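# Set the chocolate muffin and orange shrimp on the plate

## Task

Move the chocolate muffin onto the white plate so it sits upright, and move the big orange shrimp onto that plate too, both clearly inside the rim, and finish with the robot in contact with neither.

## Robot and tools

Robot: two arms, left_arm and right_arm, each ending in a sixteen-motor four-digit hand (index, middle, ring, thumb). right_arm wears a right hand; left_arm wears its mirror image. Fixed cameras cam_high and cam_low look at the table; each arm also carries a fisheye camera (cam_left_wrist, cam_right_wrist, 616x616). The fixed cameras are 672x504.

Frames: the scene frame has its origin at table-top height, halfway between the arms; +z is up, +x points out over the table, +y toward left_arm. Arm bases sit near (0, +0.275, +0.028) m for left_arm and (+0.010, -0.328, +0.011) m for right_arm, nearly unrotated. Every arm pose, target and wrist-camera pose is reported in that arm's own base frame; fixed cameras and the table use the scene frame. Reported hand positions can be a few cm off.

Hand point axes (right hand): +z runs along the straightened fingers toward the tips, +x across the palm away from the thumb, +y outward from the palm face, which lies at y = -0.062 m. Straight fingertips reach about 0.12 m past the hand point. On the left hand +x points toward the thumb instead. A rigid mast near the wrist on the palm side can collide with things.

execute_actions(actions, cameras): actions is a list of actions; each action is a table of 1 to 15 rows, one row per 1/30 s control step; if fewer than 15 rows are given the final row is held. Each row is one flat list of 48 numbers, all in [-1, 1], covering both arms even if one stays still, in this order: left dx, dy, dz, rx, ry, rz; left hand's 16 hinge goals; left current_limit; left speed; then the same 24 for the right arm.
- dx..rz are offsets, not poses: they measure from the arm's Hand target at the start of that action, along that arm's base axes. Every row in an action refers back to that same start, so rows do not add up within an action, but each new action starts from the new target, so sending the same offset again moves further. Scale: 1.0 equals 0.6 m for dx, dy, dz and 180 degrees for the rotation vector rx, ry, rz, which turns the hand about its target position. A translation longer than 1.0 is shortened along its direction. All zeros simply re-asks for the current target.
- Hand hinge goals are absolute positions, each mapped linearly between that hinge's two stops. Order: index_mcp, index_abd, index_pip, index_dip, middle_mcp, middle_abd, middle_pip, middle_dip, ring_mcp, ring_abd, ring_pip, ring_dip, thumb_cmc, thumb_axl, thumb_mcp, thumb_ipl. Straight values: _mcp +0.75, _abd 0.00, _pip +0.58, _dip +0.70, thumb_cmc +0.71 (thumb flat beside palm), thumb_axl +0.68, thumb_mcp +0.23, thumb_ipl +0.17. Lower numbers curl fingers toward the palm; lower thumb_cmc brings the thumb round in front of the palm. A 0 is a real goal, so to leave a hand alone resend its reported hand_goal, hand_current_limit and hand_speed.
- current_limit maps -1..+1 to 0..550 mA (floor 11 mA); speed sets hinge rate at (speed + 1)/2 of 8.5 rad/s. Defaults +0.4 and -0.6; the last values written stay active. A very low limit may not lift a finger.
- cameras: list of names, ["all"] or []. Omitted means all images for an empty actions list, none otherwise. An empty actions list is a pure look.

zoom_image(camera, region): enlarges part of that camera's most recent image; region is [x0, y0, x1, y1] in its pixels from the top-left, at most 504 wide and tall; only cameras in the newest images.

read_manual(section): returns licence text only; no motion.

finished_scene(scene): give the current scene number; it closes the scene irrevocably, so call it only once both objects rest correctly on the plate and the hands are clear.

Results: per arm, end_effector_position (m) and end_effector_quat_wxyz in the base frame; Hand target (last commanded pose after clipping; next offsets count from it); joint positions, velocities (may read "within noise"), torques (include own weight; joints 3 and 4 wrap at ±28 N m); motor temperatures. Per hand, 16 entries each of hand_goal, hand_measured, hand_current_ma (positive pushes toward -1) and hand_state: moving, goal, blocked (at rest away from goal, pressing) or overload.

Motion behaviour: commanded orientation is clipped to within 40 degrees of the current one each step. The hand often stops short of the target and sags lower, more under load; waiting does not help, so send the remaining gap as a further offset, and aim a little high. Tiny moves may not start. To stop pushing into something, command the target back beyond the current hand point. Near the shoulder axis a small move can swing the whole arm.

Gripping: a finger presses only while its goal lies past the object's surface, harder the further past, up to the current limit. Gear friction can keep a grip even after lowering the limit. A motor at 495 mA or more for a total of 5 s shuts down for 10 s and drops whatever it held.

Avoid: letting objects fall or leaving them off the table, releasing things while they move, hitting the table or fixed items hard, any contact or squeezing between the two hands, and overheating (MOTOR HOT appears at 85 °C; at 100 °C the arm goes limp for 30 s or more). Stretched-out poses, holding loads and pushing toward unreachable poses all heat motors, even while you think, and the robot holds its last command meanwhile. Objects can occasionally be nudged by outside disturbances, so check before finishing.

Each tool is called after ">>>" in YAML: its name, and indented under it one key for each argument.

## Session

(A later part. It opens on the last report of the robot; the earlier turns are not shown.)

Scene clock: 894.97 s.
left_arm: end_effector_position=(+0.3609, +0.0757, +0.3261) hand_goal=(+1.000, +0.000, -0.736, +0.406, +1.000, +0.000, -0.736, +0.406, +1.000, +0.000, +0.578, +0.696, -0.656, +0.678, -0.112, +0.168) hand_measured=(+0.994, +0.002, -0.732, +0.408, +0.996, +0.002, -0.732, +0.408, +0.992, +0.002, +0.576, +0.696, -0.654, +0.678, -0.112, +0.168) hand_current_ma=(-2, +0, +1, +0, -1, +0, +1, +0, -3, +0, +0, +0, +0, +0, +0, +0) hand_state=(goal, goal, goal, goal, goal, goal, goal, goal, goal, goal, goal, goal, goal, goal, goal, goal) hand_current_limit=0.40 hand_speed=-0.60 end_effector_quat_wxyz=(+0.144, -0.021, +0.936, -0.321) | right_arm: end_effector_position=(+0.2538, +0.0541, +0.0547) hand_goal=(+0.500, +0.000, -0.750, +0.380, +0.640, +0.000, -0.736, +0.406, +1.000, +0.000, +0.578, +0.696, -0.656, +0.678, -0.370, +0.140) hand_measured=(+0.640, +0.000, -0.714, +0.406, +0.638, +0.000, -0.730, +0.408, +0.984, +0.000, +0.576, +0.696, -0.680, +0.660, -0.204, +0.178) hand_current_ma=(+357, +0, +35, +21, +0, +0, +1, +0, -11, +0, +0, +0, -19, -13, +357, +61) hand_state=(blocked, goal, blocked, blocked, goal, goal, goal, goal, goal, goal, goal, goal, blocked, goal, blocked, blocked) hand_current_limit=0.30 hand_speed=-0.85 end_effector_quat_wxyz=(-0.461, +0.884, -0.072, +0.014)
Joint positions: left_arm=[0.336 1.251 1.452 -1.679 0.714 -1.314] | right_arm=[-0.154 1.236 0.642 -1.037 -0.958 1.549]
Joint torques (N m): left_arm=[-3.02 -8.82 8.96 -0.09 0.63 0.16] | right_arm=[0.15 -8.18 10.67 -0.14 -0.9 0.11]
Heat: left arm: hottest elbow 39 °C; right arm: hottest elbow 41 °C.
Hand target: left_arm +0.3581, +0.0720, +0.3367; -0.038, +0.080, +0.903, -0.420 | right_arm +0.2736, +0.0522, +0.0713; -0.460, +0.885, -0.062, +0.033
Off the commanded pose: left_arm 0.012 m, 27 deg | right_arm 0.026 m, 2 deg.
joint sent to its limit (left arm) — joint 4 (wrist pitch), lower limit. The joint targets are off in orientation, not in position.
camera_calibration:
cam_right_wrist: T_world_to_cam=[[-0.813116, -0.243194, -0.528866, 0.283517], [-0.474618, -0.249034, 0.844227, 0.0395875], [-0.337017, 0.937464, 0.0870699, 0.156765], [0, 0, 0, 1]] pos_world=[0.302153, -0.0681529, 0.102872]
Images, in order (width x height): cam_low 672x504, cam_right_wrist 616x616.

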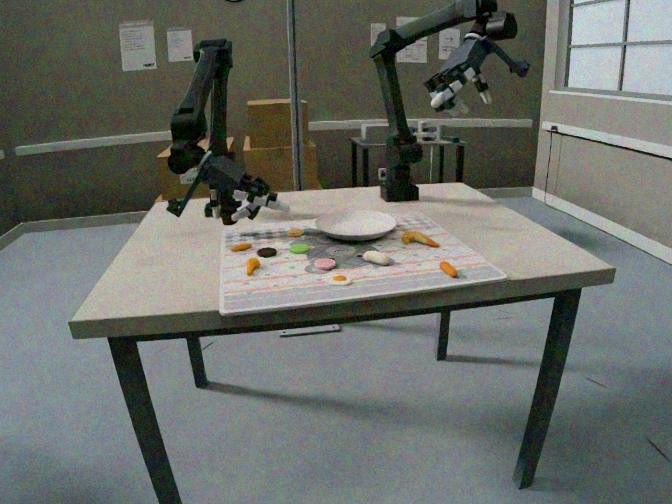

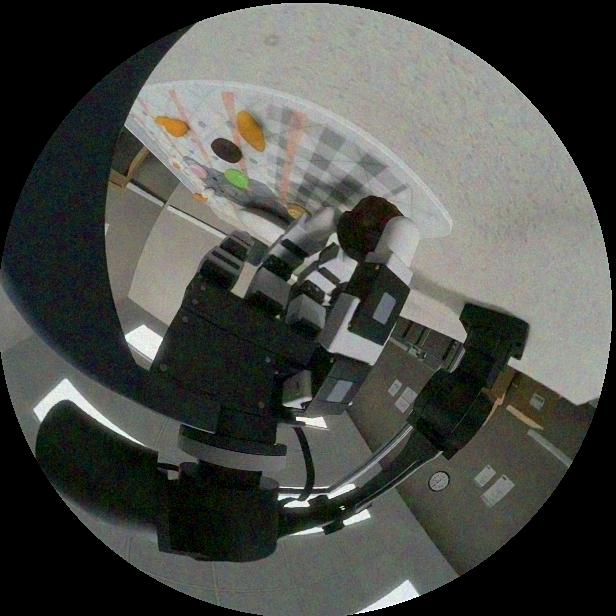

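>>> execute_actions:
  actions:
    - [[0,0.06,0,0,0,0,1,0,-0.737,0.406,1,0,-0.737,0.406,1,0,0.577,0.696,-0.657,0.677,-0.112,0.168,0.4,-0.6,0,0.02,0.05,0,0,0.01,0.5,0,-0.75,0.38,0.64,0,-0.737,0.406,1,0,0.577,0.696,-0.657,0.677,-0.37,0.14,0.3,-0.85]]
    - [[0,0.06,0,0,0,0,1,0,-0.737,0.406,1,0,-0.737,0.406,1,0,0.577,0.696,-0.657,0.677,-0.112,0.168,0.4,-0.6,0.01,0.05,0.04,0,0,0.025,0.5,0,-0.75,0.38,0.64,0,-0.737,0.406,1,0,0.577,0.696,-0.657,0.677,-0.37,0.14,0.3,-0.85]]
    - [[0,0,0,0,0,0,1,0,-0.737,0.406,1,0,-0.737,0.406,1,0,0.577,0.696,-0.657,0.677,-0.112,0.168,0.4,-0.6,0.025,0.08,0.02,0,0,0.041,0.5,0,-0.75,0.38,0.64,0,-0.737,0.406,1,0,0.577,0.696,-0.657,0.677,-0.37,0.14,0.3,-0.85]]
    - [[0,0,0,0,0,0,1,0,-0.737,0.406,1,0,-0.737,0.406,1,0,0.577,0.696,-0.657,0.677,-0.112,0.168,0.4,-0.6,0.025,0.08,0,0,0,0.041,0.5,0,-0.75,0.38,0.64,0,-0.737,0.406,1,0,0.577,0.696,-0.657,0.677,-0.37,0.14,0.3,-0.85]]
  cameras: ["cam_high","cam_right_wrist","cam_low"]

Scene clock: 938.93 s.
left_arm: end_effector_position=(+0.3516, +0.1412, +0.3249) hand_goal=(+1.000, +0.000, -0.736, +0.406, +1.000, +0.000, -0.736, +0.406, +1.000, +0.000, +0.578, +0.696, -0.656, +0.678, -0.112, +0.168) hand_measured=(+0.994, +0.002, -0.732, +0.408, +0.996, +0.002, -0.732, +0.408, +0.992, +0.002, +0.576, +0.696, -0.654, +0.678, -0.112, +0.168) hand_current_ma=(-2, +0, +1, +0, -1, +0, +1, +0, -3, +0, +0, +0, +0, +0, +0, +0) hand_state=(goal, goal, goal, goal, goal, goal, goal, goal, goal, goal, goal, goal, goal, goal, goal, goal) hand_current_limit=0.40 hand_speed=-0.60 end_effector_quat_wxyz=(+0.173, -0.028, +0.947, -0.270) | right_arm: end_effector_position=(+0.2864, +0.1837, +0.1244) hand_goal=(+0.500, +0.000, -0.750, +0.380, +0.640, +0.000, -0.736, +0.406, +1.000, +0.000, +0.578, +0.696, -0.656, +0.678, -0.370, +0.140) hand_measured=(+0.640, +0.000, -0.714, +0.406, +0.640, +0.000, -0.730, +0.408, +0.984, +0.000, +0.576, +0.696, -0.682, +0.660, -0.204, +0.178) hand_current_ma=(+358, +0, +35, +21, +0, +0, +1, +0, -10, +0, +0, +0, -19, -14, +358, +61) hand_state=(blocked, goal, blocked, blocked, goal, goal, goal, goal, goal, goal, goal, goal, blocked, goal, blocked, blocked) hand_current_limit=0.30 hand_speed=-0.85 end_effector_quat_wxyz=(-0.457, +0.882, +0.096, -0.069)
Joint positions: left_arm=[0.476 1.251 1.452 -1.679 0.648 -1.185] | right_arm=[0.289 1.323 0.926 -1.129 -0.96 1.667]
Joint torques (N m): left_arm=[-2.55 -6.42 10.96 -0.08 0.56 0.17] | right_arm=[-0.15 -8.59 12.26 0.64 -0.74 0.16]
Heat: left arm: hottest elbow 39 °C; right arm: hottest elbow 41 °C.
Hand target: left_arm +0.3581, +0.1440, +0.3367; -0.038, +0.081, +0.903, -0.420 | right_arm +0.3095, +0.1903, +0.1372; -0.458, +0.882, +0.101, -0.052
Off the commanded pose: left_arm 0.014 m, 33 deg | right_arm 0.027 m, 2 deg.
joint sent to its limit (left arm) — joint 4 (wrist pitch), lower limit. The joint targets are off in orientation, not in position.
camera_calibration:
cam_right_wrist: T_world_to_cam=[[-0.663297, -0.522775, -0.535484, 0.387713], [-0.35663, -0.408259, 0.840321, 0.0244507], [-0.657916, 0.748352, 0.0843595, 0.167078], [0, 0, 0, 1]] pos_world=[0.375812, 0.0876362, 0.172973]
Images, in order (width x height): cam_high 672x504, cam_low 672x504, cam_right_wrist 616x616.

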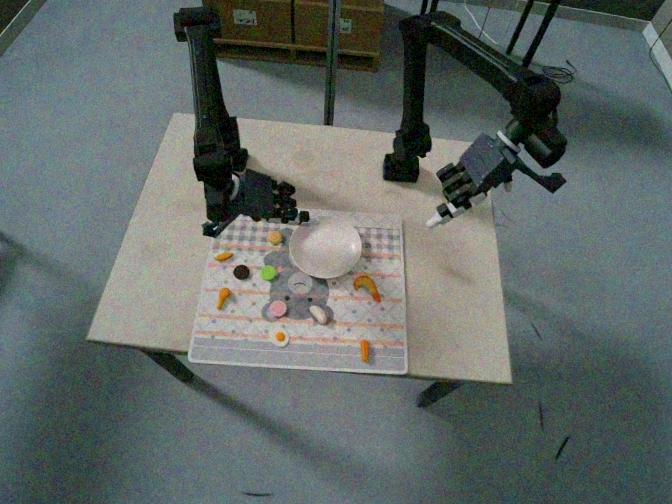

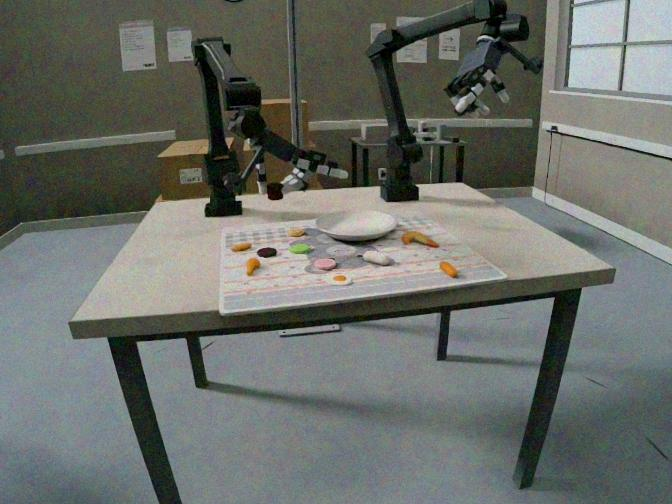

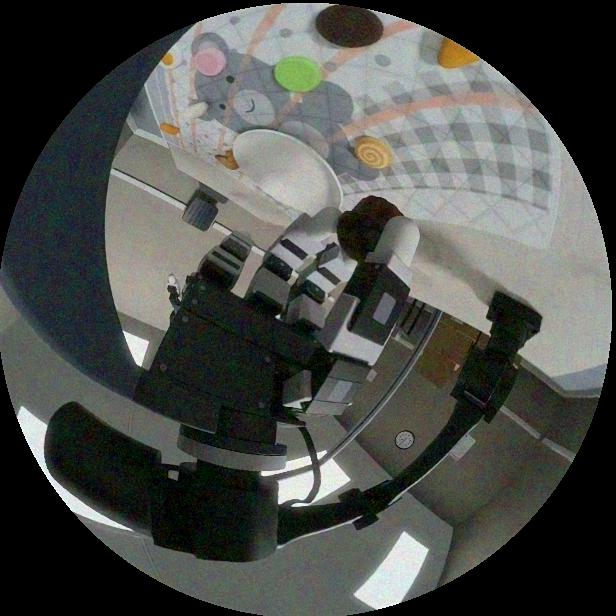

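>>> execute_actions:
  actions:
    - [[0,0,0,0,0,0,1,0,-0.737,0.406,1,0,-0.737,0.406,1,0,0.577,0.696,-0.657,0.677,-0.112,0.168,0.4,-0.6,0.031,0.09,0.01,0,0,0.041,0.5,0,-0.75,0.38,0.64,0,-0.737,0.406,1,0,0.577,0.696,-0.657,0.677,-0.37,0.14,0.3,-0.85]]
    - [[0,0,0,0,0,0,1,0,-0.737,0.406,1,0,-0.737,0.406,1,0,0.577,0.696,-0.657,0.677,-0.112,0.168,0.4,-0.6,0.031,0.09,0.01,0,0,0.041,0.5,0,-0.75,0.38,0.64,0,-0.737,0.406,1,0,0.577,0.696,-0.657,0.677,-0.37,0.14,0.3,-0.85]]
    - [[0,0,0,0,0,0,1,0,-0.737,0.406,1,0,-0.737,0.406,1,0,0.577,0.696,-0.657,0.677,-0.112,0.168,0.4,-0.6,0.031,0.08,0.0,0,0,0.041,0.5,0,-0.75,0.38,0.64,0,-0.737,0.406,1,0,0.577,0.696,-0.657,0.677,-0.37,0.14,0.3,-0.85]]
    - [[0,0,0,0,0,0,1,0,-0.737,0.406,1,0,-0.737,0.406,1,0,0.577,0.696,-0.657,0.677,-0.112,0.168,0.4,-0.6,0.0,0.01,0,0,0,0,0.5,0,-0.75,0.38,0.64,0,-0.737,0.406,1,0,0.577,0.696,-0.657,0.677,-0.37,0.14,0.3,-0.85]]
  cameras: ["cam_high","cam_right_wrist","cam_low"]

>>> zoom_image:
  camera: "cam_low"
  region: [280, 130, 440, 250]

Scene clock: 957.77 s.
left_arm: end_effector_position=(+0.3516, +0.1412, +0.3249) hand_goal=(+1.000, +0.000, -0.736, +0.406, +1.000, +0.000, -0.736, +0.406, +1.000, +0.000, +0.578, +0.696, -0.656, +0.678, -0.112, +0.168) hand_measured=(+0.994, +0.002, -0.732, +0.408, +0.996, +0.002, -0.732, +0.408, +0.992, +0.002, +0.576, +0.696, -0.654, +0.678, -0.112, +0.168) hand_current_ma=(-2, +0, +1, +0, -1, +0, +1, +0, -3, +0, +0, +0, +0, +0, +0, +0) hand_state=(goal, goal, goal, goal, goal, goal, goal, goal, goal, goal, goal, goal, goal, goal, goal, goal) hand_current_limit=0.40 hand_speed=-0.60 end_effector_quat_wxyz=(+0.173, -0.028, +0.947, -0.270) | right_arm: end_effector_position=(+0.3508, +0.3392, +0.1432) hand_goal=(+0.500, +0.000, -0.750, +0.380, +0.640, +0.000, -0.736, +0.406, +1.000, +0.000, +0.578, +0.696, -0.656, +0.678, -0.370, +0.140) hand_measured=(+0.640, +0.002, -0.714, +0.406, +0.640, +0.000, -0.730, +0.408, +0.984, +0.000, +0.576, +0.696, -0.682, +0.660, -0.204, +0.178) hand_current_ma=(+357, +0, +35, +21, +0, +0, +1, +0, -10, +0, +0, +0, -20, -14, +357, +61) hand_state=(blocked, goal, blocked, blocked, goal, goal, goal, goal, goal, goal, goal, goal, blocked, goal, blocked, blocked) hand_current_limit=0.30 hand_speed=-0.85 end_effector_quat_wxyz=(-0.437, +0.849, +0.258, -0.148)
Joint positions: left_arm=[0.476 1.251 1.452 -1.679 0.648 -1.185] | right_arm=[0.579 1.724 1.435 -1.342 -0.958 1.529]
Joint torques (N m): left_arm=[-2.49 -6.48 10.95 -0.05 0.57 0.17] | right_arm=[0.38 -14.68 12.37 -0.18 -0.88 -0.03]
Heat: left arm: hottest elbow 39 °C; right arm: hottest elbow 43 °C.
Hand target: left_arm +0.3581, +0.1440, +0.3367; -0.038, +0.080, +0.903, -0.420 | right_arm +0.3654, +0.3524, +0.1493; -0.440, +0.846, +0.269, -0.139
Off the commanded pose: left_arm 0.014 m, 33 deg | right_arm 0.020 m, 2 deg.
joint sent to its limit (left arm) — joint 4 (wrist pitch), lower limit. The joint targets are off in orientation, not in position.
camera_calibration:
cam_right_wrist: T_world_to_cam=[[-0.426249, -0.724552, -0.541606, 0.507927], [-0.19204, -0.512596, 0.836879, 0.0732113], [-0.883987, 0.460729, 0.0793507, 0.269079], [0, 0, 0, 1]] pos_world=[0.468425, 0.281575, 0.192476]
Images, in order (width x height): cam_high 672x504, cam_low 672x504, cam_right_wrist 616x616.

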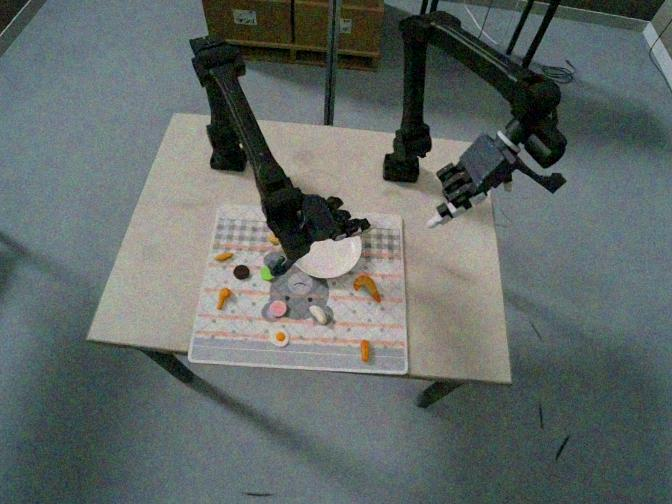

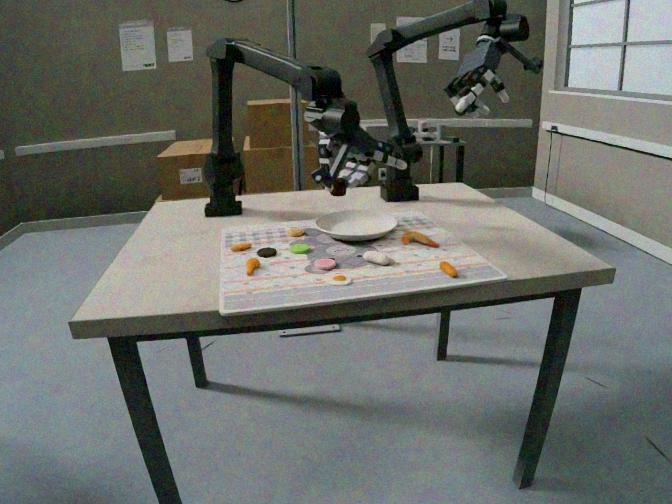

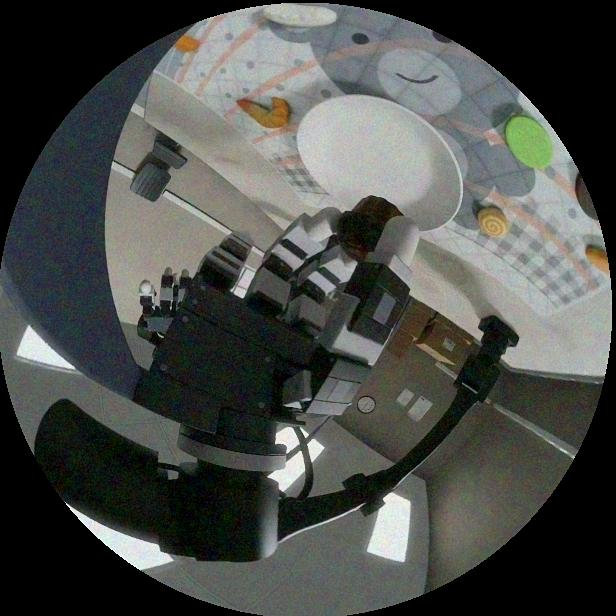

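Scaled by 3.150 from the camera's 672x504 image, which has a finer 960x720 frame.

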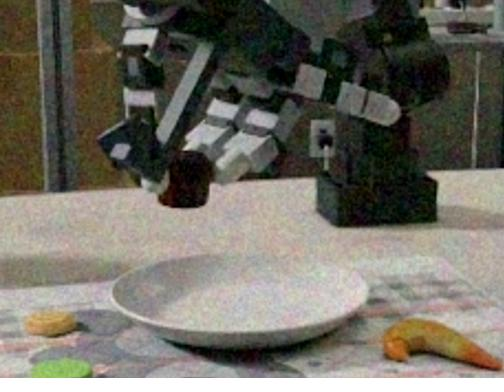

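>>> execute_actions:
  actions:
    - [[0,0,0,0,0,0,1,0,-0.737,0.406,1,0,-0.737,0.406,1,0,0.577,0.696,-0.657,0.677,-0.112,0.168,0.4,-0.6,0.008,0.025,-0.02,0,0,0,0.5,0,-0.75,0.38,0.64,0,-0.737,0.406,1,0,0.577,0.696,-0.657,0.677,-0.37,0.14,0.3,-0.85]]
    - [[0,0,0,0,0,0,1,0,-0.737,0.406,1,0,-0.737,0.406,1,0,0.577,0.696,-0.657,0.677,-0.112,0.168,0.4,-0.6,0,0,-0.04,0,0,0,0.5,0,-0.75,0.38,0.64,0,-0.737,0.406,1,0,0.577,0.696,-0.657,0.677,-0.37,0.14,0.3,-0.85]]
    - [[0,0,0,0,0,0,1,0,-0.737,0.406,1,0,-0.737,0.406,1,0,0.577,0.696,-0.657,0.677,-0.112,0.168,0.4,-0.6,0,0,-0.04,0,0,0,0.5,0,-0.75,0.38,0.64,0,-0.737,0.406,1,0,0.577,0.696,-0.657,0.677,-0.37,0.14,0.3,-0.85]]
  cameras: ["cam_high","cam_right_wrist","cam_low"]

>>> zoom_image:
  camera: "cam_low"
  region: [280, 130, 440, 250]

>>> zoom_image:
  camera: "cam_high"
  region: [260, 180, 400, 300]

Scene clock: 984.73 s.
left_arm: end_effector_position=(+0.3516, +0.1412, +0.3249) hand_goal=(+1.000, +0.000, -0.736, +0.406, +1.000, +0.000, -0.736, +0.406, +1.000, +0.000, +0.578, +0.696, -0.656, +0.678, -0.112, +0.168) hand_measured=(+0.994, +0.002, -0.732, +0.408, +0.996, +0.002, -0.732, +0.408, +0.992, +0.002, +0.576, +0.696, -0.654, +0.678, -0.112, +0.168) hand_current_ma=(-2, +0, +1, +0, -1, +0, +1, +0, -3, +0, +0, +0, +0, +0, +0, +0) hand_state=(goal, goal, goal, goal, goal, goal, goal, goal, goal, goal, goal, goal, goal, goal, goal, goal) hand_current_limit=0.40 hand_speed=-0.60 end_effector_quat_wxyz=(+0.173, -0.028, +0.947, -0.270) | right_arm: end_effector_position=(+0.3745, +0.3676, +0.1063) hand_goal=(+0.500, +0.000, -0.750, +0.380, +0.640, +0.000, -0.736, +0.406, +1.000, +0.000, +0.578, +0.696, -0.656, +0.678, -0.370, +0.140) hand_measured=(+0.640, +0.002, -0.714, +0.406, +0.640, +0.000, -0.730, +0.408, +0.984, +0.000, +0.576, +0.696, -0.682, +0.660, -0.204, +0.178) hand_current_ma=(+358, +0, +35, +21, +0, +0, +1, +0, -10, +0, +0, +0, -20, -14, +357, +61) hand_state=(blocked, goal, blocked, blocked, goal, goal, goal, goal, goal, goal, goal, goal, blocked, goal, blocked, blocked) hand_current_limit=0.30 hand_speed=-0.85 end_effector_quat_wxyz=(-0.444, +0.843, +0.277, -0.124)
Joint positions: left_arm=[0.476 1.251 1.452 -1.679 0.648 -1.185] | right_arm=[0.599 1.804 1.449 -1.203 -0.958 1.541]
Joint torques (N m): left_arm=[-2.55 -6.59 10.96 -0.06 0.56 0.17] | right_arm=[0.09 -16.38 7.28 0.69 -0.9 0.15]
Heat: left arm: hottest elbow 40 °C; right arm: hottest elbow 44 °C.
Hand target: left_arm +0.3581, +0.1440, +0.3367; -0.038, +0.080, +0.903, -0.420 | right_arm +0.3701, +0.3674, +0.0894; -0.440, +0.846, +0.269, -0.139
Off the commanded pose: left_arm 0.014 m, 33 deg | right_arm 0.018 m, 2 deg.
joint sent to its limit (left arm) — joint 4 (wrist pitch), lower limit. The joint targets are off in orientation, not in position.
camera_calibration:
cam_right_wrist: T_world_to_cam=[[-0.386552, -0.710396, -0.588145, 0.503506], [-0.228043, -0.544291, 0.807306, 0.151497], [-0.89363, 0.446188, 0.0483956, 0.292147], [0, 0, 0, 1]] pos_world=[0.49025, 0.309795, 0.159691]
Images, in order (width x height): cam_high 672x504, cam_low 672x504, cam_right_wrist 616x616.

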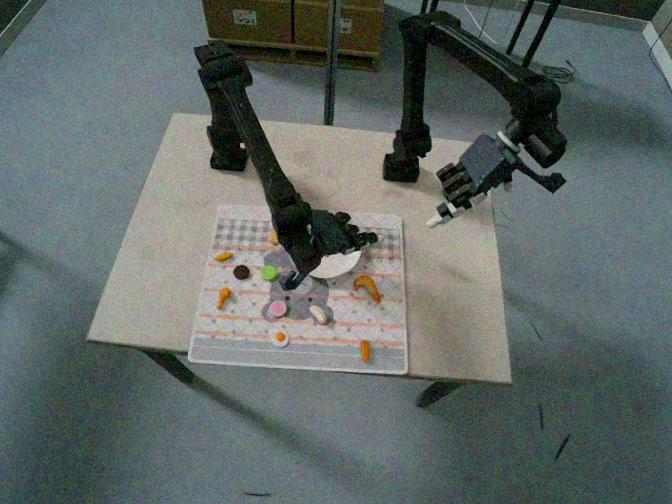

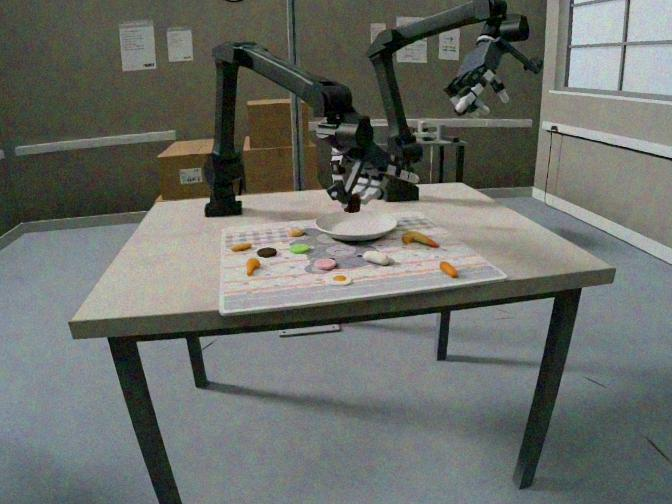

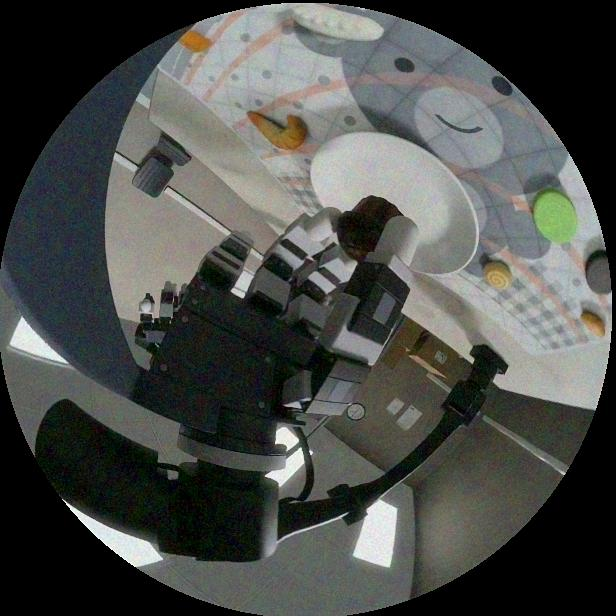

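Scaled by 3.150 from the camera's 672x504 image, which has a finer 960x720 frame.

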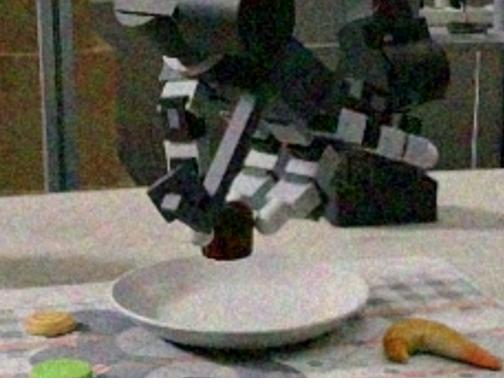

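Scaled by 3.600 from the camera's 672x504 image, which has a finer 960x720 frame.

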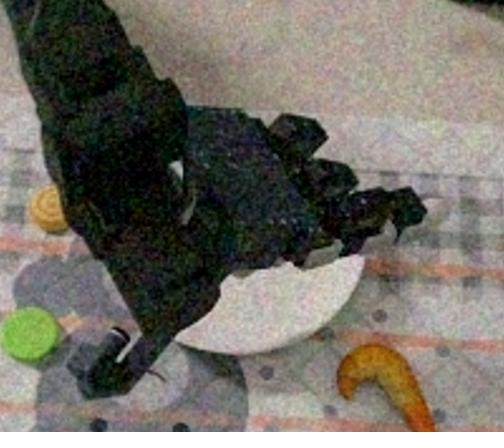

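>>> execute_actions:
  actions:
    - [[0,0,0,0,0,0,1,0,-0.737,0.406,1,0,-0.737,0.406,1,0,0.577,0.696,-0.657,0.677,-0.112,0.168,0.4,-0.6,-0.02,-0.01,-0.015,0,0,0,0.5,0,-0.75,0.38,0.64,0,-0.737,0.406,1,0,0.577,0.696,-0.657,0.677,-0.37,0.14,0.3,-0.85]]
    - [[0,0,0,0,0,0,1,0,-0.737,0.406,1,0,-0.737,0.406,1,0,0.577,0.696,-0.657,0.677,-0.112,0.168,0.4,-0.6,-0.017,-0.008,-0.03,0,0,0,0.5,0,-0.75,0.38,0.64,0,-0.737,0.406,1,0,0.577,0.696,-0.657,0.677,-0.37,0.14,0.3,-0.85]]
  cameras: ["cam_low"]

>>> zoom_image:
  camera: "cam_low"
  region: [280, 130, 440, 250]

Scene clock: 1005.67 s.
left_arm: end_effector_position=(+0.3516, +0.1412, +0.3249) hand_goal=(+1.000, +0.000, -0.736, +0.406, +1.000, +0.000, -0.736, +0.406, +1.000, +0.000, +0.578, +0.696, -0.656, +0.678, -0.112, +0.168) hand_measured=(+0.994, +0.002, -0.732, +0.408, +0.996, +0.002, -0.732, +0.408, +0.992, +0.002, +0.576, +0.696, -0.654, +0.678, -0.112, +0.168) hand_current_ma=(-2, +0, +1, +0, -1, +0, +1, +0, -3, +0, +0, +0, +0, +0, +0, +0) hand_state=(goal, goal, goal, goal, goal, goal, goal, goal, goal, goal, goal, goal, goal, goal, goal, goal) hand_current_limit=0.40 hand_speed=-0.60 end_effector_quat_wxyz=(+0.173, -0.028, +0.947, -0.270) | right_arm: end_effector_position=(+0.3517, +0.3548, +0.0636) hand_goal=(+0.500, +0.000, -0.750, +0.380, +0.640, +0.000, -0.736, +0.406, +1.000, +0.000, +0.578, +0.696, -0.656, +0.678, -0.370, +0.140) hand_measured=(+0.640, +0.002, -0.714, +0.406, +0.640, +0.000, -0.730, +0.408, +0.984, +0.000, +0.576, +0.696, -0.682, +0.660, -0.204, +0.178) hand_current_ma=(+358, +0, +35, +21, +0, +0, +1, +0, -10, +0, +0, +0, -20, -14, +357, +61) hand_state=(blocked, goal, blocked, blocked, goal, goal, goal, goal, goal, goal, goal, goal, blocked, goal, blocked, blocked) hand_current_limit=0.30 hand_speed=-0.85 end_effector_quat_wxyz=(-0.440, +0.845, +0.269, -0.137)
Joint positions: left_arm=[0.476 1.251 1.452 -1.679 0.648 -1.185] | right_arm=[0.604 1.804 1.325 -1.1 -0.958 1.553]
Joint torques (N m): left_arm=[-2.49 -6.53 10.96 -0.08 0.56 0.17] | right_arm=[0.38 -17.73 7.16 0.69 -0.88 0.15]
Heat: left arm: hottest elbow 40 °C; right arm: hottest elbow 42 °C.
Hand target: left_arm +0.3581, +0.1440, +0.3367; -0.038, +0.080, +0.903, -0.420 | right_arm +0.3479, +0.3564, +0.0623; -0.440, +0.846, +0.268, -0.139
Off the commanded pose: left_arm 0.014 m, 33 deg | right_arm 0.004 m, 0 deg.
joint sent to its limit (left arm) — joint 4 (wrist pitch), lower limit. The joint targets are off in orientation, not in position.
Images, in order (width x height): cam_low 672x504.

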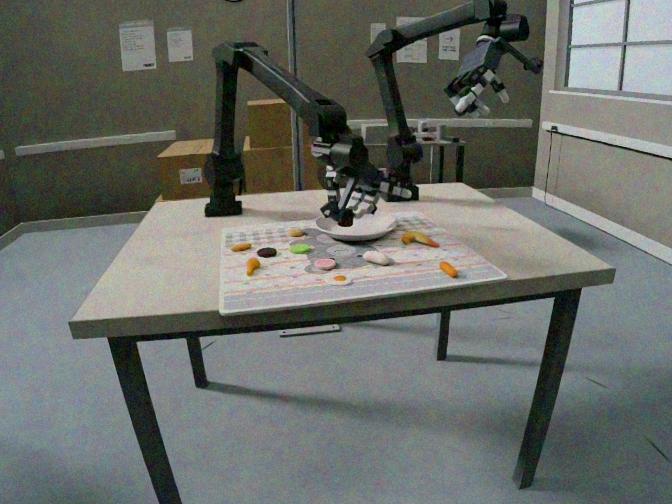

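Scaled by 3.150 from the camera's 672x504 image, which has a finer 960x720 frame.

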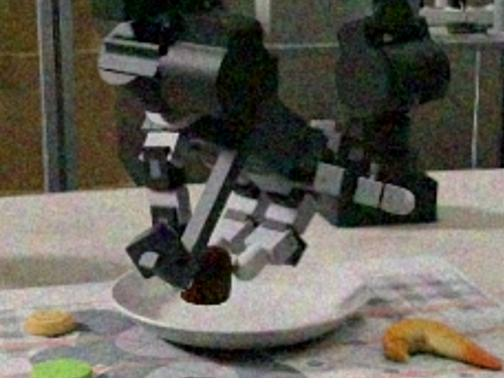

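>>> execute_actions:
  actions:
    - [[0,0,0,0,0,0,1,0,-0.737,0.406,1,0,-0.737,0.406,1,0,0.577,0.696,-0.657,0.677,-0.112,0.168,0.4,-0.6,0,0,-0.02,0,0,0,0.5,0,-0.75,0.38,0.64,0,-0.737,0.406,1,0,0.577,0.696,-0.657,0.677,-0.37,0.14,0.3,-0.85]]
    - [[0,0,0,0,0,0,1,0,-0.737,0.406,1,0,-0.737,0.406,1,0,0.577,0.696,-0.657,0.677,-0.112,0.168,0.4,-0.6,0,0,-0.02,0,0,0,0.5,0,-0.75,0.38,0.64,0,-0.737,0.406,1,0,0.577,0.696,-0.657,0.677,-0.37,0.14,0.3,-0.85]]
  cameras: ["cam_low"]

>>> zoom_image:
  camera: "cam_low"
  region: [310, 190, 400, 250]

Scene clock: 1021.10 s.
left_arm: end_effector_position=(+0.3516, +0.1412, +0.3249) hand_goal=(+1.000, +0.000, -0.736, +0.406, +1.000, +0.000, -0.736, +0.406, +1.000, +0.000, +0.578, +0.696, -0.656, +0.678, -0.112, +0.168) hand_measured=(+0.994, +0.002, -0.732, +0.408, +0.996, +0.002, -0.732, +0.408, +0.992, +0.002, +0.576, +0.696, -0.654, +0.678, -0.112, +0.168) hand_current_ma=(-2, +0, +1, +0, -1, +0, +1, +0, -3, +0, +0, +0, +0, +0, +0, +0) hand_state=(goal, goal, goal, goal, goal, goal, goal, goal, goal, goal, goal, goal, goal, goal, goal, goal) hand_current_limit=0.40 hand_speed=-0.60 end_effector_quat_wxyz=(+0.173, -0.028, +0.947, -0.270) | right_arm: end_effector_position=(+0.3543, +0.3566, +0.0545) hand_goal=(+0.500, +0.000, -0.750, +0.380, +0.640, +0.000, -0.736, +0.406, +1.000, +0.000, +0.578, +0.696, -0.656, +0.678, -0.370, +0.140) hand_measured=(+0.640, +0.002, -0.714, +0.406, +0.640, +0.000, -0.730, +0.408, +0.984, +0.000, +0.576, +0.696, -0.682, +0.660, -0.204, +0.178) hand_current_ma=(+357, +0, +35, +21, +0, +0, +1, +0, -10, +0, +0, +0, -20, -14, +358, +61) hand_state=(blocked, goal, blocked, blocked, goal, goal, goal, goal, goal, goal, goal, goal, blocked, goal, blocked, blocked) hand_current_limit=0.30 hand_speed=-0.85 end_effector_quat_wxyz=(-0.444, +0.843, +0.276, -0.124)
Joint positions: left_arm=[0.476 1.251 1.452 -1.679 0.648 -1.185] | right_arm=[0.604 1.804 1.299 -1.044 -0.958 1.554]
Joint torques (N m): left_arm=[-2.61 -6.59 10.96 -0.05 0.56 0.17] | right_arm=[0.32 -15.44 6.91 0.75 -0.87 0.14]
Heat: left arm: hottest elbow 40 °C; right arm: hottest elbow 41 °C.
Hand target: left_arm +0.3581, +0.1440, +0.3367; -0.038, +0.080, +0.903, -0.420 | right_arm +0.3479, +0.3564, +0.0382; -0.440, +0.846, +0.268, -0.139
Off the commanded pose: left_arm 0.014 m, 33 deg | right_arm 0.017 m, 2 deg.
joint sent to its limit (left arm) — joint 4 (wrist pitch), lower limit. The joint targets are off in orientation, not in position.
Images, in order (width x height): cam_low 672x504.

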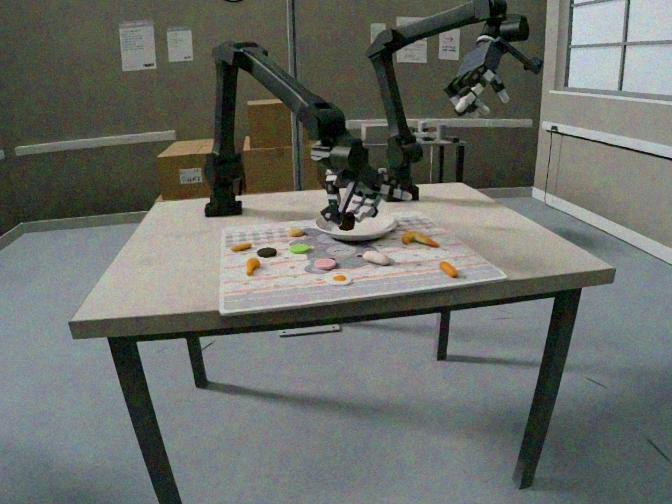

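Scaled by 5.600 from the camera's 672x504 image, which has a finer 960x720 frame.

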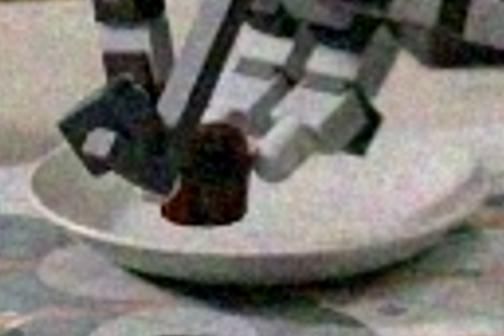

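>>> execute_actions:
  actions:
    - [[0,0,0,0,0,0,1,0,-0.737,0.406,1,0,-0.737,0.406,1,0,0.577,0.696,-0.657,0.677,-0.112,0.168,0.4,-0.6,0,0,-0.015,0,0,0,0.5,0,-0.75,0.38,0.64,0,-0.737,0.406,1,0,0.577,0.696,-0.657,0.677,-0.37,0.14,0.3,-0.85]]
  cameras: ["cam_low"]

>>> zoom_image:
  camera: "cam_low"
  region: [310, 190, 400, 250]

Scene clock: 1032.77 s.
left_arm: end_effector_position=(+0.3516, +0.1412, +0.3249) hand_goal=(+1.000, +0.000, -0.736, +0.406, +1.000, +0.000, -0.736, +0.406, +1.000, +0.000, +0.578, +0.696, -0.656, +0.678, -0.112, +0.168) hand_measured=(+0.994, +0.002, -0.732, +0.408, +0.996, +0.002, -0.732, +0.408, +0.992, +0.002, +0.576, +0.696, -0.654, +0.678, -0.112, +0.168) hand_current_ma=(-2, +0, +1, +0, -1, +0, +1, +0, -3, +0, +0, +0, +0, +0, +0, +0) hand_state=(goal, goal, goal, goal, goal, goal, goal, goal, goal, goal, goal, goal, goal, goal, goal, goal) hand_current_limit=0.40 hand_speed=-0.60 end_effector_quat_wxyz=(+0.173, -0.028, +0.947, -0.270) | right_arm: end_effector_position=(+0.3543, +0.3566, +0.0449) hand_goal=(+0.500, +0.000, -0.750, +0.380, +0.640, +0.000, -0.736, +0.406, +1.000, +0.000, +0.578, +0.696, -0.656, +0.678, -0.370, +0.140) hand_measured=(+0.640, +0.002, -0.714, +0.406, +0.640, +0.000, -0.730, +0.408, +0.984, +0.000, +0.576, +0.696, -0.682, +0.660, -0.204, +0.178) hand_current_ma=(+357, +0, +35, +21, +0, +0, +1, +0, -10, +0, +0, +0, -20, -14, +357, +61) hand_state=(blocked, goal, blocked, blocked, goal, goal, goal, goal, goal, goal, goal, goal, blocked, goal, blocked, blocked) hand_current_limit=0.30 hand_speed=-0.85 end_effector_quat_wxyz=(-0.444, +0.843, +0.276, -0.124)
Joint positions: left_arm=[0.476 1.251 1.452 -1.679 0.648 -1.185] | right_arm=[0.604 1.817 1.29 -1.022 -0.958 1.554]
Joint torques (N m): left_arm=[-2.43 -6.59 10.96 -0.06 0.56 0.16] | right_arm=[0.32 -15.56 6.86 0.73 -0.87 0.15]
Heat: left arm: hottest elbow 40 °C; right arm: hottest elbow 41 °C.
Hand target: left_arm +0.3581, +0.1440, +0.3367; -0.038, +0.080, +0.903, -0.420 | right_arm +0.3480, +0.3565, +0.0293; -0.440, +0.846, +0.268, -0.139
Off the commanded pose: left_arm 0.014 m, 33 deg | right_arm 0.017 m, 2 deg.
joint sent to its limit (left arm) — joint 4 (wrist pitch), lower limit. The joint targets are off in orientation, not in position.
Images, in order (width x height): cam_low 672x504.

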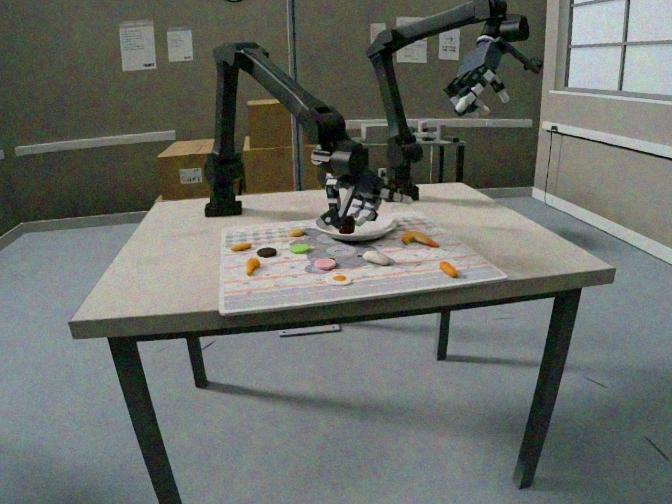

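Scaled by 5.600 from the camera's 672x504 image, which has a finer 960x720 frame.

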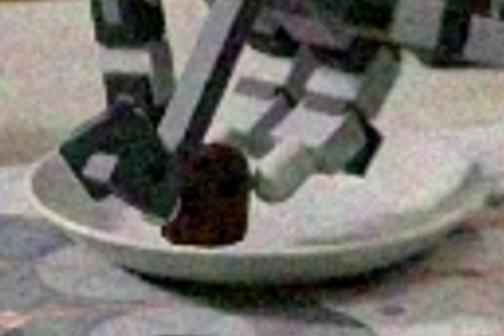

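>>> execute_actions:
  actions:
    - [[0,0,0,0,0,0,1,0,-0.737,0.406,1,0,-0.737,0.406,1,0,0.577,0.696,-0.657,0.677,-0.112,0.168,0.4,-0.6,0,0,-0.01,0,0,0,0.5,0,-0.75,0.38,0.64,0,-0.737,0.406,1,0,0.577,0.696,-0.657,0.677,-0.37,0.14,0.3,-0.85]]
  cameras: ["cam_low"]

>>> zoom_image:
  camera: "cam_low"
  region: [310, 190, 400, 250]

Scene clock: 1040.50 s.
left_arm: end_effector_position=(+0.3516, +0.1412, +0.3249) hand_goal=(+1.000, +0.000, -0.736, +0.406, +1.000, +0.000, -0.736, +0.406, +1.000, +0.000, +0.578, +0.696, -0.656, +0.678, -0.112, +0.168) hand_measured=(+0.994, +0.002, -0.732, +0.408, +0.996, +0.002, -0.732, +0.408, +0.992, +0.002, +0.576, +0.696, -0.654, +0.678, -0.112, +0.168) hand_current_ma=(-2, +0, +1, +0, -1, +0, +1, +0, -3, +0, +0, +0, +0, +0, +0, +0) hand_state=(goal, goal, goal, goal, goal, goal, goal, goal, goal, goal, goal, goal, goal, goal, goal, goal) hand_current_limit=0.40 hand_speed=-0.60 end_effector_quat_wxyz=(+0.173, -0.028, +0.947, -0.270) | right_arm: end_effector_position=(+0.3548, +0.3570, +0.0402) hand_goal=(+0.500, +0.000, -0.750, +0.380, +0.640, +0.000, -0.736, +0.406, +1.000, +0.000, +0.578, +0.696, -0.656, +0.678, -0.370, +0.140) hand_measured=(+0.640, +0.002, -0.714, +0.406, +0.640, +0.000, -0.730, +0.408, +0.984, +0.000, +0.576, +0.696, -0.682, +0.660, -0.204, +0.178) hand_current_ma=(+357, +0, +35, +21, +0, +0, +1, +0, -10, +0, +0, +0, -20, -14, +357, +61) hand_state=(blocked, goal, blocked, blocked, goal, goal, goal, goal, goal, goal, goal, goal, blocked, goal, blocked, blocked) hand_current_limit=0.30 hand_speed=-0.85 end_effector_quat_wxyz=(-0.444, +0.843, +0.276, -0.123)
Joint positions: left_arm=[0.476 1.251 1.452 -1.679 0.648 -1.185] | right_arm=[0.604 1.824 1.285 -1.008 -0.958 1.554]
Joint torques (N m): left_arm=[-2.43 -6.48 10.97 -0.06 0.55 0.17] | right_arm=[0.38 -15.5 6.75 0.73 -0.86 0.14]
Heat: left arm: hottest elbow 40 °C; right arm: hottest elbow 40 °C.
Hand target: left_arm +0.3581, +0.1440, +0.3367; -0.038, +0.080, +0.903, -0.420 | right_arm +0.3480, +0.3565, +0.0233; -0.440, +0.846, +0.268, -0.139
Off the commanded pose: left_arm 0.014 m, 33 deg | right_arm 0.018 m, 2 deg.
joint sent to its limit (left arm) — joint 4 (wrist pitch), lower limit. The joint targets are off in orientation, not in position.
Images, in order (width x height): cam_low 672x504.

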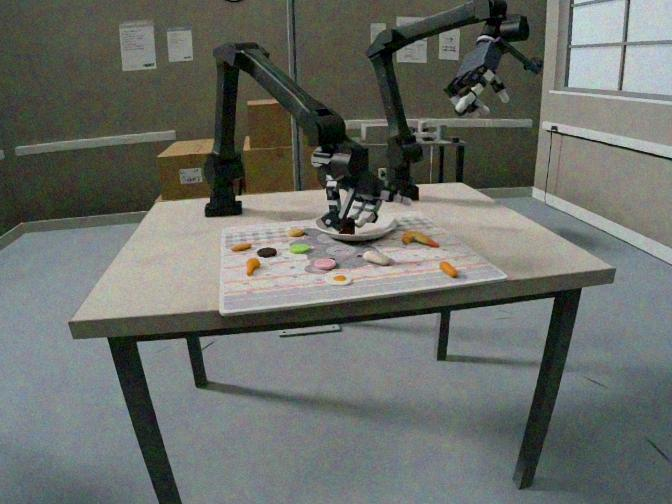

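Scaled by 5.600 from the camera's 672x504 image, which has a finer 960x720 frame.

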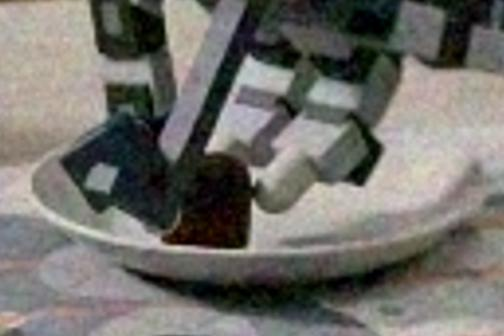

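>>> execute_actions:
  actions:
    - [[0,0,0,0,0,0,1,0,-0.737,0.406,1,0,-0.737,0.406,1,0,0.577,0.696,-0.657,0.677,-0.112,0.168,0.4,-0.6,0,0,-0.007,0,0,0,0.5,0,-0.75,0.38,0.64,0,-0.737,0.406,1,0,0.577,0.696,-0.657,0.677,-0.37,0.14,0.3,-0.85]]
    - [[0,0,0,0,0,0,1,0,-0.737,0.406,1,0,-0.737,0.406,1,0,0.577,0.696,-0.657,0.677,-0.112,0.168,0.4,-0.6,0,0,0,0,0,0,0.64,0,-0.737,0.406,0.66,0,-0.737,0.406,1,0,0.577,0.696,-0.657,0.677,-0.22,0.168,0.3,-0.9]]
    - [[0,0,0,0,0,0,1,0,-0.737,0.406,1,0,-0.737,0.406,1,0,0.577,0.696,-0.657,0.677,-0.112,0.168,0.4,-0.6,0,0,0,0,0,0,0.85,0,-0.737,0.406,0.85,0,-0.737,0.406,1,0,0.577,0.696,-0.657,0.677,-0.09,0.168,0.3,-0.9]]
  cameras: ["cam_low","cam_right_wrist"]

>>> zoom_image:
  camera: "cam_low"
  region: [310, 190, 400, 250]

Scene clock: 1057.20 s.
left_arm: end_effector_position=(+0.3516, +0.1412, +0.3249) hand_goal=(+1.000, +0.000, -0.736, +0.406, +1.000, +0.000, -0.736, +0.406, +1.000, +0.000, +0.578, +0.696, -0.656, +0.678, -0.112, +0.168) hand_measured=(+0.994, +0.002, -0.732, +0.408, +0.996, +0.002, -0.732, +0.408, +0.992, +0.002, +0.576, +0.696, -0.654, +0.678, -0.112, +0.168) hand_current_ma=(-2, +0, +1, +0, -1, +0, +1, +0, -3, +0, +0, +0, +0, +0, +0, +0) hand_state=(goal, goal, goal, goal, goal, goal, goal, goal, goal, goal, goal, goal, goal, goal, goal, goal) hand_current_limit=0.40 hand_speed=-0.60 end_effector_quat_wxyz=(+0.173, -0.028, +0.947, -0.270) | right_arm: end_effector_position=(+0.3547, +0.3596, +0.0373) hand_goal=(+0.850, +0.000, -0.736, +0.406, +0.850, +0.000, -0.736, +0.406, +1.000, +0.000, +0.578, +0.696, -0.656, +0.678, -0.090, +0.168) hand_measured=(+0.834, +0.002, -0.732, +0.410, +0.836, +0.000, -0.730, +0.408, +0.984, +0.000, +0.576, +0.696, -0.658, +0.676, -0.104, +0.166) hand_current_ma=(-10, +0, +1, +1, -8, +0, +1, +0, -10, +0, +0, +0, +0, +0, -11, -1) hand_state=(goal, goal, goal, goal, goal, goal, goal, goal, goal, goal, goal, goal, goal, goal, goal, goal) hand_current_limit=0.30 hand_speed=-0.90 end_effector_quat_wxyz=(-0.445, +0.842, +0.278, -0.123)
Joint positions: left_arm=[0.476 1.251 1.452 -1.679 0.648 -1.185] | right_arm=[0.608 1.83 1.285 -0.999 -0.959 1.555]
Joint torques (N m): left_arm=[-2.49 -6.48 10.97 -0.03 0.56 0.16] | right_arm=[0.03 -15.5 6.48 0.79 -0.85 0.14]
Heat: left arm: hottest elbow 40 °C; right arm: hottest elbow 40 °C.
Hand target: left_arm +0.3581, +0.1440, +0.3367; -0.038, +0.080, +0.903, -0.420 | right_arm +0.3479, +0.3565, +0.0191; -0.440, +0.846, +0.268, -0.139
Off the commanded pose: left_arm 0.014 m, 33 deg | right_arm 0.020 m, 2 deg.
joint sent to its limit (left arm) — joint 4 (wrist pitch), lower limit. The joint targets are off in orientation, not in position.
camera_calibration:
cam_right_wrist: T_world_to_cam=[[-0.385199, -0.708684, -0.591092, 0.448522], [-0.229169, -0.546995, 0.805157, 0.199741], [-0.893926, 0.445606, 0.0482933, 0.281686], [0, 0, 0, 1]] pos_world=[0.470351, 0.301597, 0.0906914]
Images, in order (width x height): cam_low 672x504, cam_right_wrist 616x616.

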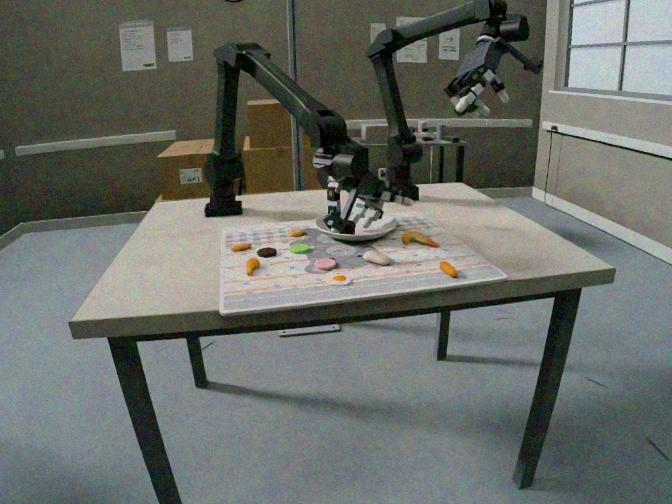

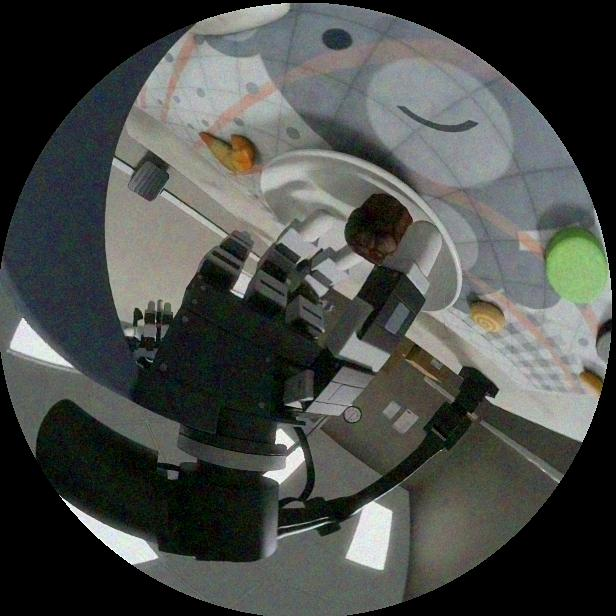

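Scaled by 5.600 from the camera's 672x504 image, which has a finer 960x720 frame.

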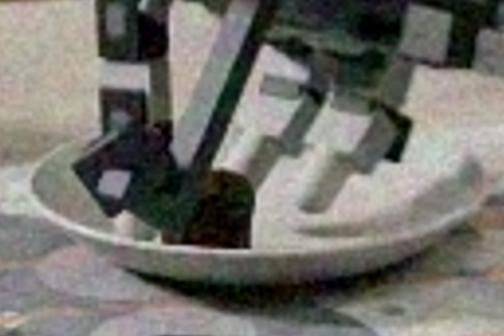

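>>> execute_actions:
  actions:
    - [[0,0,0,0,0,0,1,0,-0.737,0.406,1,0,-0.737,0.406,1,0,0.577,0.696,-0.657,0.677,-0.112,0.168,0.4,-0.6,0,0,0.04,0,0,0,1,0,-0.737,0.406,1,0,-0.737,0.406,1,0,0.577,0.696,-0.657,0.677,-0.06,0.168,0.3,-0.9]]
    - [[0,0,0,0,0,0,1,0,-0.737,0.406,1,0,-0.737,0.406,1,0,0.577,0.696,-0.657,0.677,-0.112,0.168,0.4,-0.6,0,0,0.06,0,0,0,1,0,-0.737,0.406,1,0,-0.737,0.406,1,0,0.577,0.696,-0.657,0.677,-0.06,0.168,0.3,-0.9]]
    - [[0,0,0,0,0,0,1,0,-0.737,0.406,1,0,-0.737,0.406,1,0,0.577,0.696,-0.657,0.677,-0.112,0.168,0.4,-0.6,0,0,0.06,0,0,0,1,0,-0.737,0.406,1,0,-0.737,0.406,1,0,0.577,0.696,-0.657,0.677,-0.06,0.168,0.3,-0.9]]
    - [[0,0,0,0,0,0,1,0,-0.737,0.406,1,0,-0.737,0.406,1,0,0.577,0.696,-0.657,0.677,-0.112,0.168,0.4,-0.6,0,0,0.06,0,0,0,1,0,-0.737,0.406,1,0,-0.737,0.406,1,0,0.577,0.696,-0.657,0.677,-0.06,0.168,0.3,-0.9]]
  cameras: ["cam_low","cam_right_wrist","cam_high"]

>>> zoom_image:
  camera: "cam_low"
  region: [310, 190, 460, 260]

Scene clock: 1074.43 s.
left_arm: end_effector_position=(+0.3516, +0.1412, +0.3249) hand_goal=(+1.000, +0.000, -0.736, +0.406, +1.000, +0.000, -0.736, +0.406, +1.000, +0.000, +0.578, +0.696, -0.656, +0.678, -0.112, +0.168) hand_measured=(+0.994, +0.002, -0.732, +0.408, +0.996, +0.002, -0.732, +0.408, +0.992, +0.002, +0.576, +0.696, -0.654, +0.678, -0.112, +0.168) hand_current_ma=(-2, +0, +1, +0, -1, +0, +1, +0, -3, +0, +0, +0, +0, +0, +0, +0) hand_state=(goal, goal, goal, goal, goal, goal, goal, goal, goal, goal, goal, goal, goal, goal, goal, goal) hand_current_limit=0.40 hand_speed=-0.60 end_effector_quat_wxyz=(+0.173, -0.028, +0.947, -0.270) | right_arm: end_effector_position=(+0.3348, +0.3460, +0.1302) hand_goal=(+1.000, +0.000, -0.736, +0.406, +1.000, +0.000, -0.736, +0.406, +1.000, +0.000, +0.578, +0.696, -0.656, +0.678, -0.060, +0.168) hand_measured=(+0.982, +0.002, -0.732, +0.410, +0.984, +0.000, -0.732, +0.408, +0.984, +0.000, +0.576, +0.696, -0.658, +0.676, -0.064, +0.166) hand_current_ma=(-11, +0, +1, +1, -9, +0, +1, +0, -10, +0, +0, +0, +0, +0, -1, +0) hand_state=(goal, goal, goal, goal, goal, goal, goal, goal, goal, goal, goal, goal, goal, goal, goal, goal) hand_current_limit=0.30 hand_speed=-0.90 end_effector_quat_wxyz=(-0.434, +0.848, +0.258, -0.159)
Joint positions: left_arm=[0.476 1.251 1.452 -1.679 0.648 -1.185] | right_arm=[0.608 1.721 1.394 -1.298 -0.96 1.56]
Joint torques (N m): left_arm=[-2.55 -6.53 10.97 -0.08 0.56 0.16] | right_arm=[0.03 -17.14 11.9 -0.16 -0.84 0.11]
Heat: left arm: hottest elbow 41 °C; right arm: hottest elbow 40 °C.
Hand target: left_arm +0.3581, +0.1440, +0.3367; -0.038, +0.080, +0.903, -0.420 | right_arm +0.3479, +0.3565, +0.1511; -0.440, +0.846, +0.269, -0.139
Off the commanded pose: left_arm 0.014 m, 33 deg | right_arm 0.027 m, 3 deg.
joint sent to its limit (left arm) — joint 4 (wrist pitch), lower limit. The joint targets are off in orientation, not in position.
camera_calibration:
cam_right_wrist: T_world_to_cam=[[-0.426846, -0.734568, -0.527459, 0.500833], [-0.172266, -0.506536, 0.844835, 0.0747386], [-0.887765, 0.451477, 0.089672, 0.256], [0, 0, 0, 1]] pos_world=[0.453921, 0.290175, 0.178071]
Images, in order (width x height): cam_high 672x504, cam_low 672x504, cam_right_wrist 616x616.

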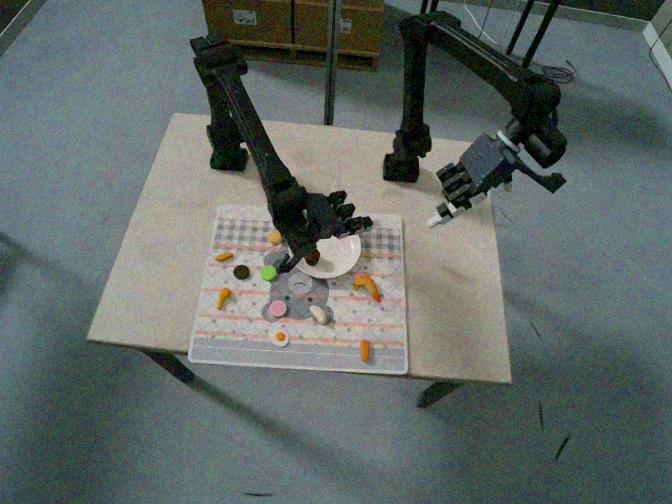

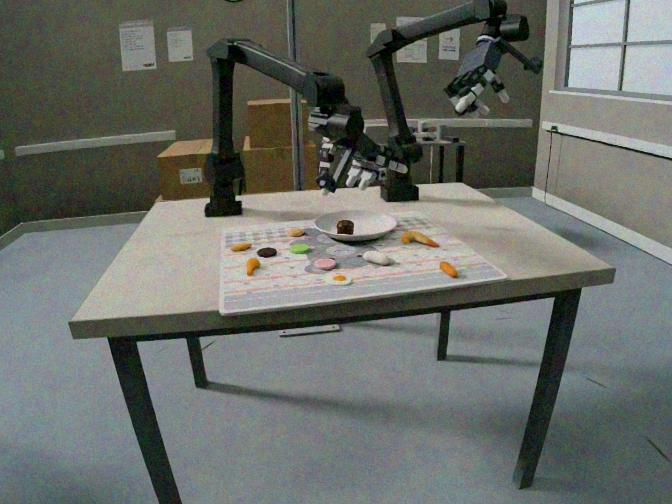

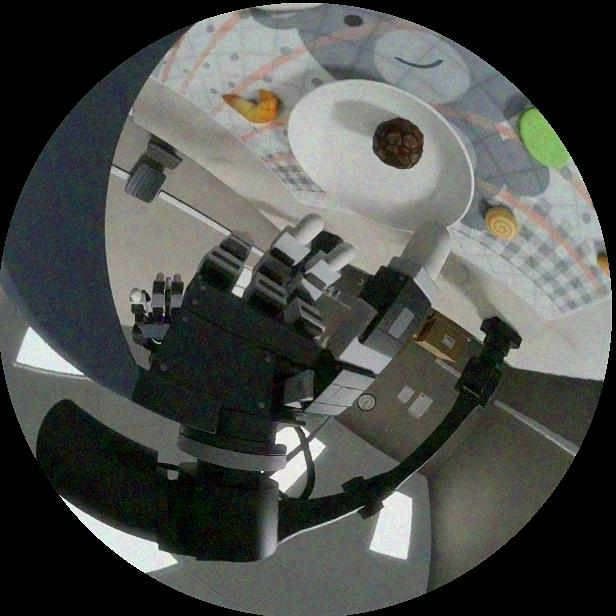

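Scaled by 3.360 from the camera's 672x504 image, which has a finer 960x720 frame.

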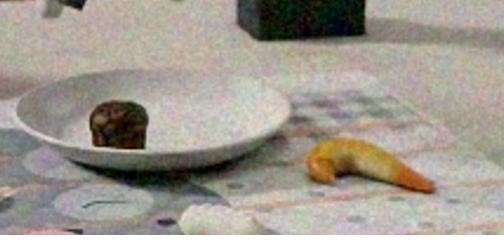

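>>> zoom_image:
  camera: "cam_right_wrist"
  region: [200, 60, 320, 160]

Scaled by 4.200 from the camera's 616x616 image, which has a finer 880x880 frame.

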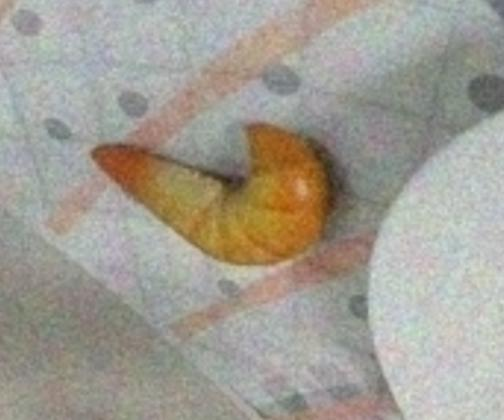

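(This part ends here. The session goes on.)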